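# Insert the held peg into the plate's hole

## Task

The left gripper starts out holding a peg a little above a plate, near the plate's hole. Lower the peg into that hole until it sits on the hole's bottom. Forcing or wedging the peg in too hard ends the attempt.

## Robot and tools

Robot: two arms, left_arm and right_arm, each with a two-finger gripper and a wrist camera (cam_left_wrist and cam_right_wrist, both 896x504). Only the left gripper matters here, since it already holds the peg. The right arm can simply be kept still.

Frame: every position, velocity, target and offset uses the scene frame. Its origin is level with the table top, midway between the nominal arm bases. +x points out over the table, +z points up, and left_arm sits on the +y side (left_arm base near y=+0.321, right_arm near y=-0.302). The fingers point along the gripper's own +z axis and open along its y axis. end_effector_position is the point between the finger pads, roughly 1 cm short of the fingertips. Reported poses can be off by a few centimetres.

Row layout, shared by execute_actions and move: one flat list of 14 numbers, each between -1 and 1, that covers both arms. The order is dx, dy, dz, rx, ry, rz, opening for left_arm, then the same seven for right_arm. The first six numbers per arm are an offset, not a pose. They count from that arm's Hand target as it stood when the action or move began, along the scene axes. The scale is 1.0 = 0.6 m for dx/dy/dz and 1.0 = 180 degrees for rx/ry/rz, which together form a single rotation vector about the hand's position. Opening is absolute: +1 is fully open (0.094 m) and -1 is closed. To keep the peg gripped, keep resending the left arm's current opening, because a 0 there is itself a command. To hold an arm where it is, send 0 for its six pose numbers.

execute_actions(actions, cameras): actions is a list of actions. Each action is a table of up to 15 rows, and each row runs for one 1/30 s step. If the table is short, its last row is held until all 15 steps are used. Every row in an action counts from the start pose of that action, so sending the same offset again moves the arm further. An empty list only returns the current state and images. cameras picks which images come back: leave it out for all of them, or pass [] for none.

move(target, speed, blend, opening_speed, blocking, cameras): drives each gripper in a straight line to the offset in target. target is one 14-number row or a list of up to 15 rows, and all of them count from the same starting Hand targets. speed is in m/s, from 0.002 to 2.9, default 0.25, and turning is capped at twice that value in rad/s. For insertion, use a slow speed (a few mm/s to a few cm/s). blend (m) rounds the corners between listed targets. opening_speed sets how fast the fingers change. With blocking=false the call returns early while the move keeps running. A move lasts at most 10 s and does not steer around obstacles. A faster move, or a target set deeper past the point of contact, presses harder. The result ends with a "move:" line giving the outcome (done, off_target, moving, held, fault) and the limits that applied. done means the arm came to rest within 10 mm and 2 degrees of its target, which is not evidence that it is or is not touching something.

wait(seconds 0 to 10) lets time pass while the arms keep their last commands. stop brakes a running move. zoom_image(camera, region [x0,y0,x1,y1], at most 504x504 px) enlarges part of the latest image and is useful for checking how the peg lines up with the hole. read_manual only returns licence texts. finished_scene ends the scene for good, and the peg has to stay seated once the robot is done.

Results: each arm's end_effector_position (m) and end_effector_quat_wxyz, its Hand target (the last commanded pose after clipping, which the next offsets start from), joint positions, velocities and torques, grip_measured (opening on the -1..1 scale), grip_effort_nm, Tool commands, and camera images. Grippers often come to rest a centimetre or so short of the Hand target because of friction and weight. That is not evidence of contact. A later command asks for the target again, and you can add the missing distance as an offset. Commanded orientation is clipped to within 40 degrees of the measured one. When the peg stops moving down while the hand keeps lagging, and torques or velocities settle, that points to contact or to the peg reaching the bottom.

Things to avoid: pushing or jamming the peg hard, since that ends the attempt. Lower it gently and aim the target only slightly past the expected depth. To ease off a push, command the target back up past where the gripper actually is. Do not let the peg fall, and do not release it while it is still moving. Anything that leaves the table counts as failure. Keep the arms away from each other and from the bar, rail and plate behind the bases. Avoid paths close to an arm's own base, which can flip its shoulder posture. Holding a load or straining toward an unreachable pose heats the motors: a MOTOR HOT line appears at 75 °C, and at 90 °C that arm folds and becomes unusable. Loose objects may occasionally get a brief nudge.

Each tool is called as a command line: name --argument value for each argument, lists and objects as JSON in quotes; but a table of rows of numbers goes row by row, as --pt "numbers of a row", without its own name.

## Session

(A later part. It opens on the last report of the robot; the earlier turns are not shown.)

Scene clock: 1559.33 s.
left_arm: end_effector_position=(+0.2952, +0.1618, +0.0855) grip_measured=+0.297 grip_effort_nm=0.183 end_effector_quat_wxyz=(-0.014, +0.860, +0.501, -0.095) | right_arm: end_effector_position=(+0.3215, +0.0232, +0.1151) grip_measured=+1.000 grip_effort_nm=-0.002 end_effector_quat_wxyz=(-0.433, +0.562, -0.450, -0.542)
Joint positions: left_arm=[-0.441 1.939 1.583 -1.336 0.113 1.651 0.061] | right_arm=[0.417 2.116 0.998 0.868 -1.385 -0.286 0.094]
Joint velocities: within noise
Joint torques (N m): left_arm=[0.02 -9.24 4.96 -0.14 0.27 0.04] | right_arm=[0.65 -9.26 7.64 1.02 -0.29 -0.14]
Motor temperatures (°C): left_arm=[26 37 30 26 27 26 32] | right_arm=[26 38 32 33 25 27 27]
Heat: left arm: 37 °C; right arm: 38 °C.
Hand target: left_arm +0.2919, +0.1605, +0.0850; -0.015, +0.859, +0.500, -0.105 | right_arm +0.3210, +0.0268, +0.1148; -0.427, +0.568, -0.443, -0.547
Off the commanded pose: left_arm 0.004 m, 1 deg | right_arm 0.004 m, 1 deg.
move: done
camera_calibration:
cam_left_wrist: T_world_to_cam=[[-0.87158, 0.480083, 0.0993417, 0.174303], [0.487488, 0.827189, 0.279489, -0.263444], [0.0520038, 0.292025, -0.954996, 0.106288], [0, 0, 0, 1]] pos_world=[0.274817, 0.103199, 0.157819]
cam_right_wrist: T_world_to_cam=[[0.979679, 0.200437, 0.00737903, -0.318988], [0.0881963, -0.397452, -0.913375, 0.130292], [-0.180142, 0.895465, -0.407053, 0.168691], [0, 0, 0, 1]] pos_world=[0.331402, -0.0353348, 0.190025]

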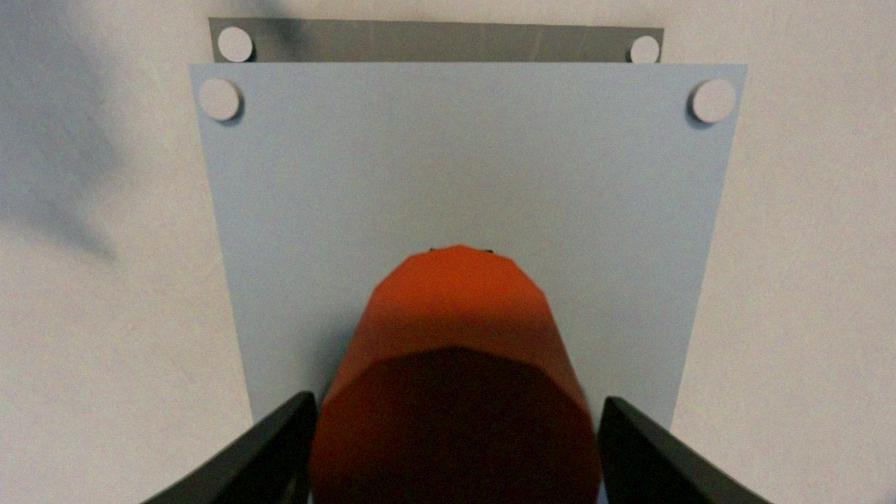

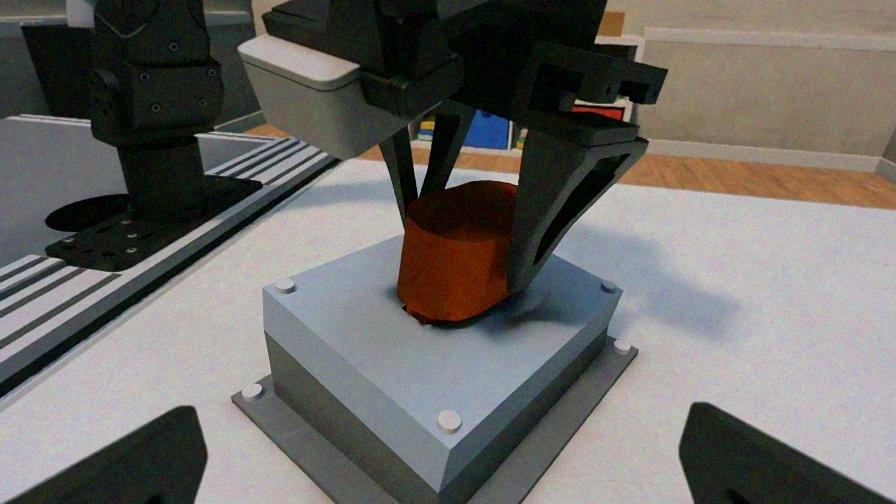

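move --pt "0 0 0 0 0 0 1 0 0 0 0 0 0 1" --pt "0.0054 0.0020 0.0294 0 0 0 1 0 0 0 0 0 0 1" --pt "0.0180 0.0067 0.098 0 0 0 1 0 0 0 0 0 0 1" --speed '[0.03, 0.03, 0.06]' --opening_speed 0.8 --cameras '["cam_right_wrist", "cam_left_wrist"]'

zoom_image --camera "cam_right_wrist" --region '[380, 160, 560, 340]'

zoom_image --camera "cam_right_wrist" --region '[390, 270, 470, 340]'

Scene clock: 1581.73 s.
left_arm: end_effector_position=(+0.3016, +0.1662, +0.1372) grip_measured=+0.997 grip_effort_nm=0.173 end_effector_quat_wxyz=(-0.012, +0.859, +0.503, -0.095) | right_arm: end_effector_position=(+0.3215, +0.0232, +0.1151) grip_measured=+1.000 grip_effort_nm=-0.002 end_effector_quat_wxyz=(-0.433, +0.562, -0.450, -0.542)
Joint positions: left_arm=[-0.426 1.947 1.801 -1.543 0.113 1.663 0.094] | right_arm=[0.417 2.116 0.998 0.868 -1.385 -0.286 0.094]
Joint velocities: within noise
Joint torques (N m): left_arm=[0.24 -8.99 7.57 -0.32 0.22 0.1] | right_arm=[0.65 -9.25 7.64 1.02 -0.29 -0.13]
Motor temperatures (°C): left_arm=[26 37 30 26 27 26 31] | right_arm=[26 38 32 33 25 27 27]
Heat: left arm: 37 °C; right arm: 38 °C.
Hand target: left_arm +0.3028, +0.1645, +0.1438; -0.014, +0.859, +0.500, -0.105 | right_arm +0.3210, +0.0268, +0.1148; -0.427, +0.568, -0.443, -0.547
Off the commanded pose: left_arm 0.007 m, 1 deg | right_arm 0.004 m, 1 deg.
joint sent to its limit (left arm) — joint 4 (wrist pitch), lower limit. The joint targets still meet the commanded pose.
move: done
camera_calibration:
cam_left_wrist: T_world_to_cam=[[-0.873793, 0.476783, 0.0957261, 0.174395], [0.483363, 0.829935, 0.278509, -0.283744], [0.0533417, 0.28963, -0.955651, 0.154124], [0, 0, 0, 1]] pos_world=[0.281316, 0.107702, 0.20962]
cam_right_wrist: T_world_to_cam=[[0.979679, 0.200437, 0.00737903, -0.318988], [0.0881963, -0.397452, -0.913375, 0.130292], [-0.180142, 0.895465, -0.407053, 0.168691], [0, 0, 0, 1]] pos_world=[0.331402, -0.0353348, 0.190025]

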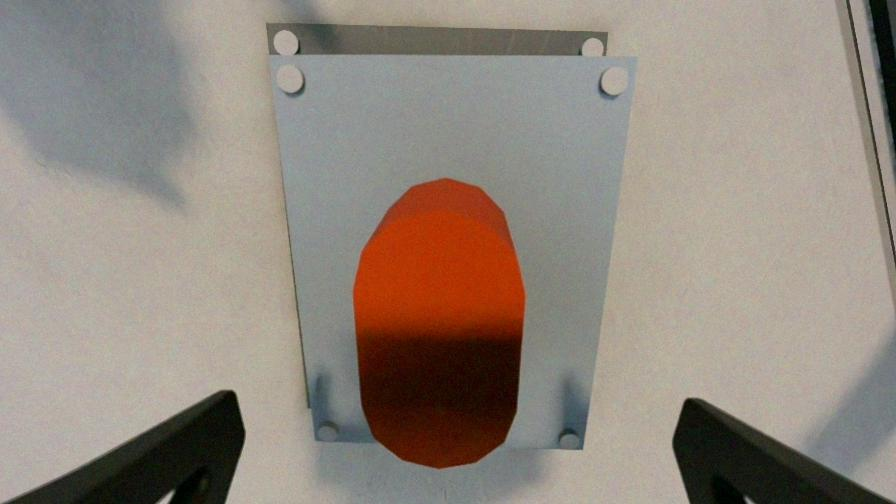

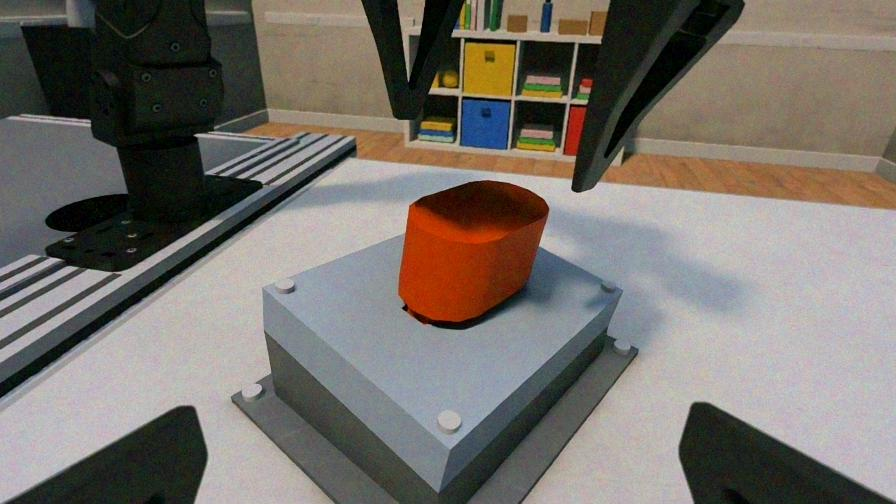

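Scaled by 2.800 from the camera's 896x504 image, which has a finer 1280x720 frame.

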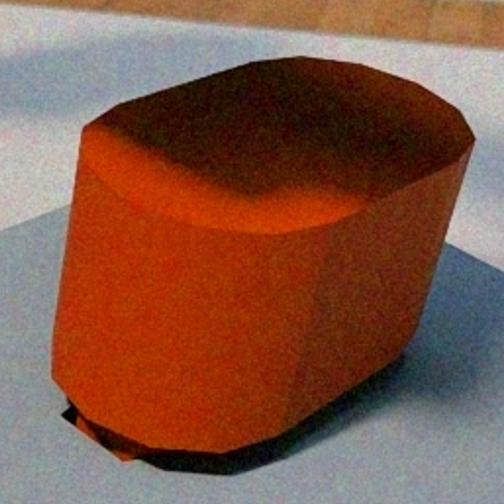

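Scaled by 6.300 from the camera's 896x504 image, which has a finer 1280x720 frame.

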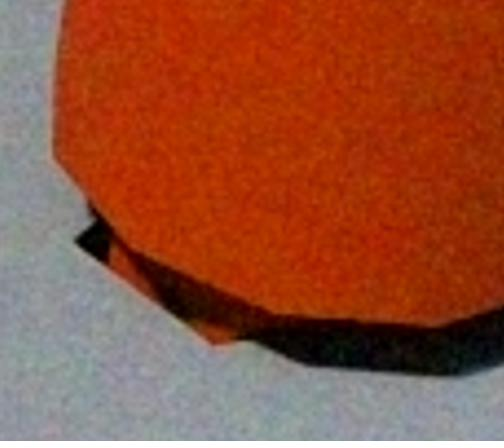

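zoom_image --camera "cam_left_wrist" --region '[330, 160, 550, 310]'

zoom_image --camera "cam_right_wrist" --region '[440, 255, 560, 335]'

Scaled by 2.291 from the camera's 896x504 image, which has a finer 1280x720 frame.

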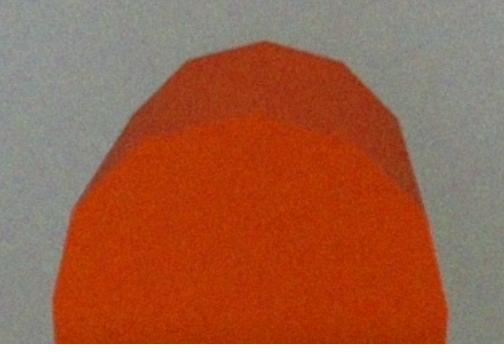

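Scaled by 4.200 from the camera's 896x504 image, which has a finer 1280x720 frame.

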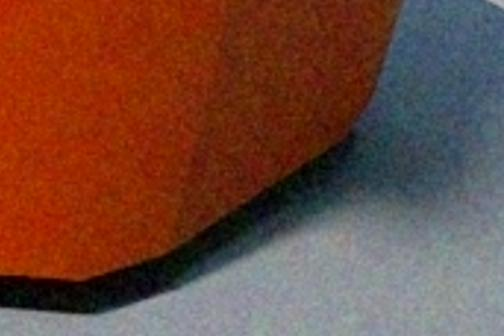

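zoom_image --camera "cam_right_wrist" --region '[225, 270, 325, 400]'

zoom_image --camera "cam_right_wrist" --region '[580, 270, 650, 370]'

zoom_image --camera "cam_right_wrist" --region '[400, 400, 500, 504]'

Scaled by 3.877 from the camera's 896x504 image, which has a finer 1280x720 frame.

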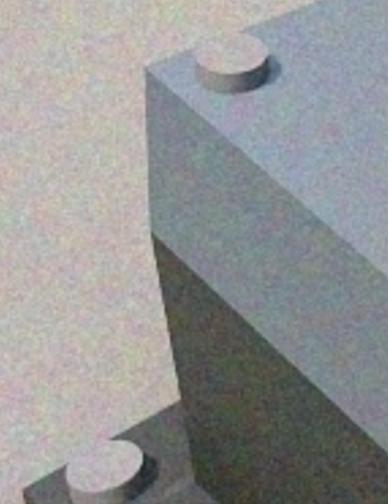

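Scaled by 5.040 from the camera's 896x504 image, which has a finer 1280x720 frame.

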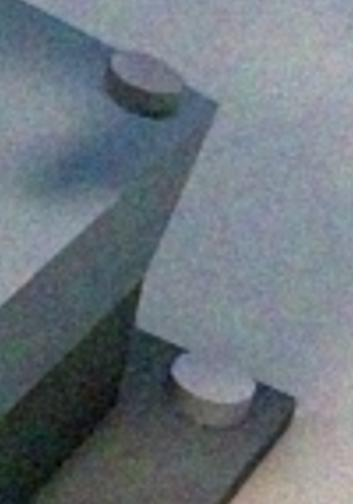

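Scaled by 4.846 from the camera's 896x504 image, which has a finer 1280x720 frame.

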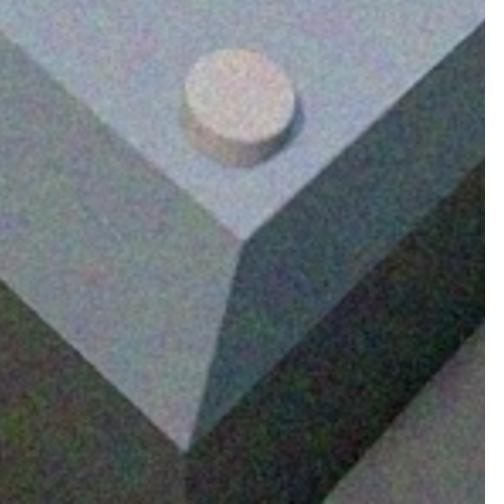

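zoom_image --camera "cam_left_wrist" --region '[345, 165, 445, 265]'

zoom_image --camera "cam_left_wrist" --region '[435, 165, 535, 265]'

Scaled by 5.040 from the camera's 896x504 image, which has a finer 1280x720 frame.

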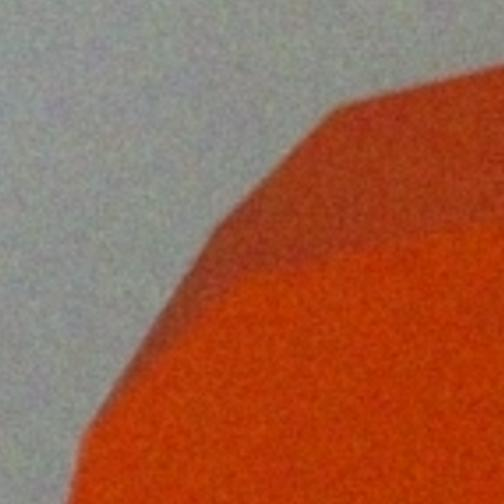

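Scaled by 5.040 from the camera's 896x504 image, which has a finer 1280x720 frame.

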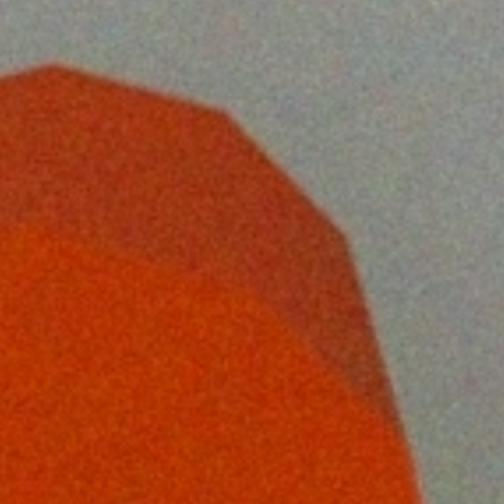

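wait --seconds 0.2 --cameras '["cam_right_wrist"]'

zoom_image --camera "cam_right_wrist" --region '[380, 160, 560, 340]'

Scene clock: 1794.80 s.
left_arm: end_effector_position=(+0.3015, +0.1663, +0.1372) grip_measured=+0.997 grip_effort_nm=0.183 end_effector_quat_wxyz=(-0.013, +0.859, +0.503, -0.095) | right_arm: end_effector_position=(+0.3215, +0.0232, +0.1151) grip_measured=+1.000 grip_effort_nm=-0.007 end_effector_quat_wxyz=(-0.433, +0.562, -0.450, -0.542)
Joint positions: left_arm=[-0.426 1.947 1.801 -1.543 0.113 1.663 0.094] | right_arm=[0.417 2.116 0.998 0.868 -1.385 -0.286 0.094]
Joint velocities: within noise
Joint torques (N m): left_arm=[0.31 -9.14 7.58 -0.32 0.22 0.07] | right_arm=[0.65 -9.25 7.62 1.02 -0.29 -0.12]
Motor temperatures (°C): left_arm=[26 38 31 26 27 26 29] | right_arm=[26 39 32 33 25 27 27]
Heat: left arm: 38 °C; right arm: 39 °C.
Hand target: left_arm +0.3028, +0.1645, +0.1438; -0.014, +0.859, +0.500, -0.105 | right_arm +0.3210, +0.0268, +0.1148; -0.427, +0.568, -0.443, -0.547
Tool commands: left_gripper/opening=+1.0 right_gripper/opening=+1.0
Off the commanded pose: left_arm 0.007 m, 1 deg | right_arm 0.004 m, 1 deg.
wait: 0.20 s; at rest from the start
camera_calibration:
cam_right_wrist: T_world_to_cam=[[0.979679, 0.200437, 0.00737903, -0.318988], [0.0881963, -0.397452, -0.913375, 0.130292], [-0.180142, 0.895465, -0.407053, 0.168691], [0, 0, 0, 1]] pos_world=[0.331402, -0.0353348, 0.190025]
Images, in order (width x height): cam_right_wrist 896x504.

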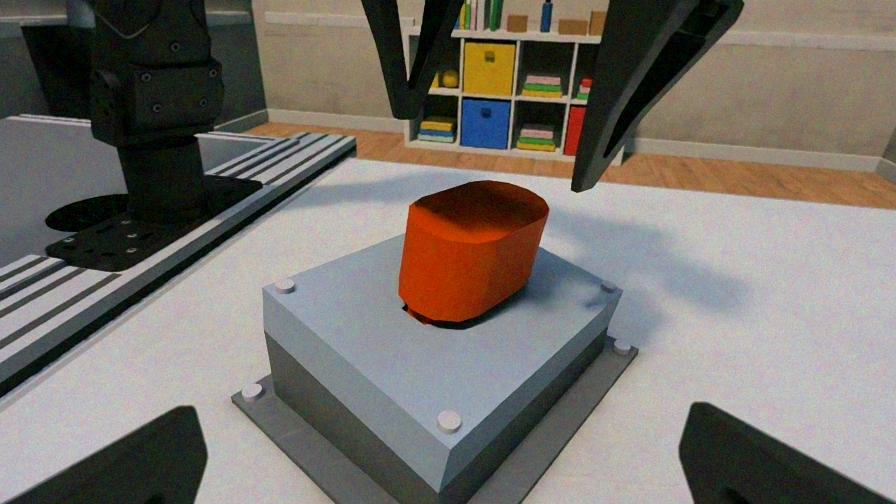

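Scaled by 2.800 from the camera's 896x504 image, which has a finer 1280x720 frame.

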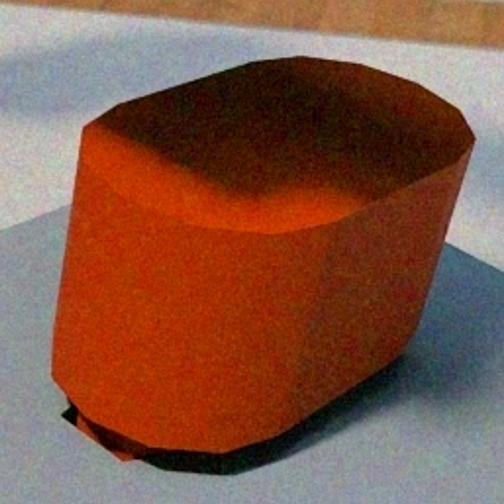

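execute_actions --actions '[]' --cameras '["cam_left_wrist", "cam_right_wrist"]'

Scene clock: 1802.97 s.
left_arm: end_effector_position=(+0.3014, +0.1663, +0.1372) grip_measured=+0.997 grip_effort_nm=0.178 end_effector_quat_wxyz=(-0.013, +0.859, +0.503, -0.095) | right_arm: end_effector_position=(+0.3215, +0.0232, +0.1151) grip_measured=+1.000 grip_effort_nm=-0.012 end_effector_quat_wxyz=(-0.433, +0.562, -0.450, -0.542)
Joint positions: left_arm=[-0.426 1.947 1.801 -1.544 0.113 1.663 0.094] | right_arm=[0.417 2.116 0.998 0.868 -1.385 -0.286 0.094]
Joint velocities: within noise
Joint torques (N m): left_arm=[0.24 -8.99 7.69 -0.3 0.22 0.08] | right_arm=[0.65 -9.25 7.65 1.02 -0.29 -0.13]
Motor temperatures (°C): left_arm=[26 38 31 26 27 26 29] | right_arm=[26 39 32 33 25 27 27]
Heat: left arm: 38 °C; right arm: 39 °C.
Hand target: left_arm +0.3027, +0.1645, +0.1439; -0.015, +0.859, +0.500, -0.105 | right_arm +0.3210, +0.0268, +0.1148; -0.427, +0.568, -0.443, -0.547
Tool commands: left_gripper/opening=+1.0 right_gripper/opening=+1.0
Off the commanded pose: left_arm 0.007 m, 1 deg | right_arm 0.004 m, 1 deg.
camera_calibration:
cam_left_wrist: T_world_to_cam=[[-0.873636, 0.476829, 0.0969252, 0.173949], [0.483757, 0.829734, 0.278424, -0.283878], [0.0523382, 0.290129, -0.955555, 0.154403], [0, 0, 0, 1]] pos_world=[0.281215, 0.107802, 0.209719]
cam_right_wrist: T_world_to_cam=[[0.979679, 0.200437, 0.00737903, -0.318988], [0.0881963, -0.397452, -0.913375, 0.130292], [-0.180142, 0.895465, -0.407053, 0.168691], [0, 0, 0, 1]] pos_world=[0.331402, -0.0353348, 0.190025]

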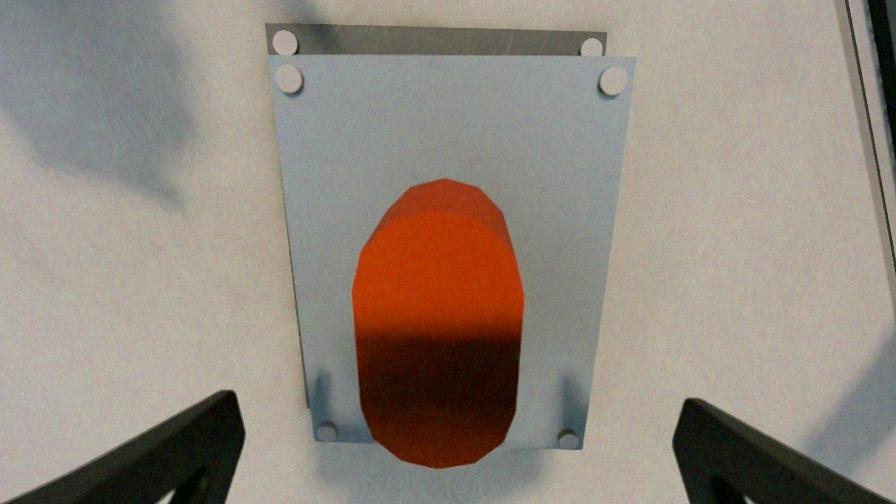

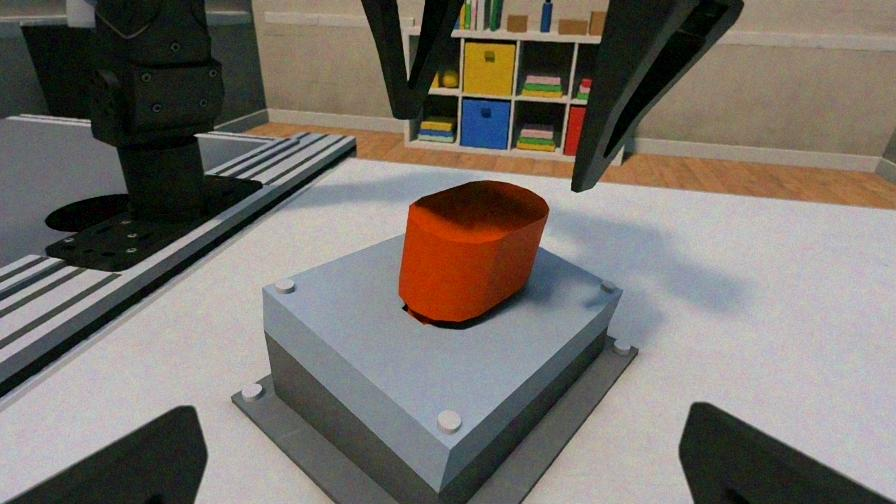

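finished_scene

The scene is finished: the task was done.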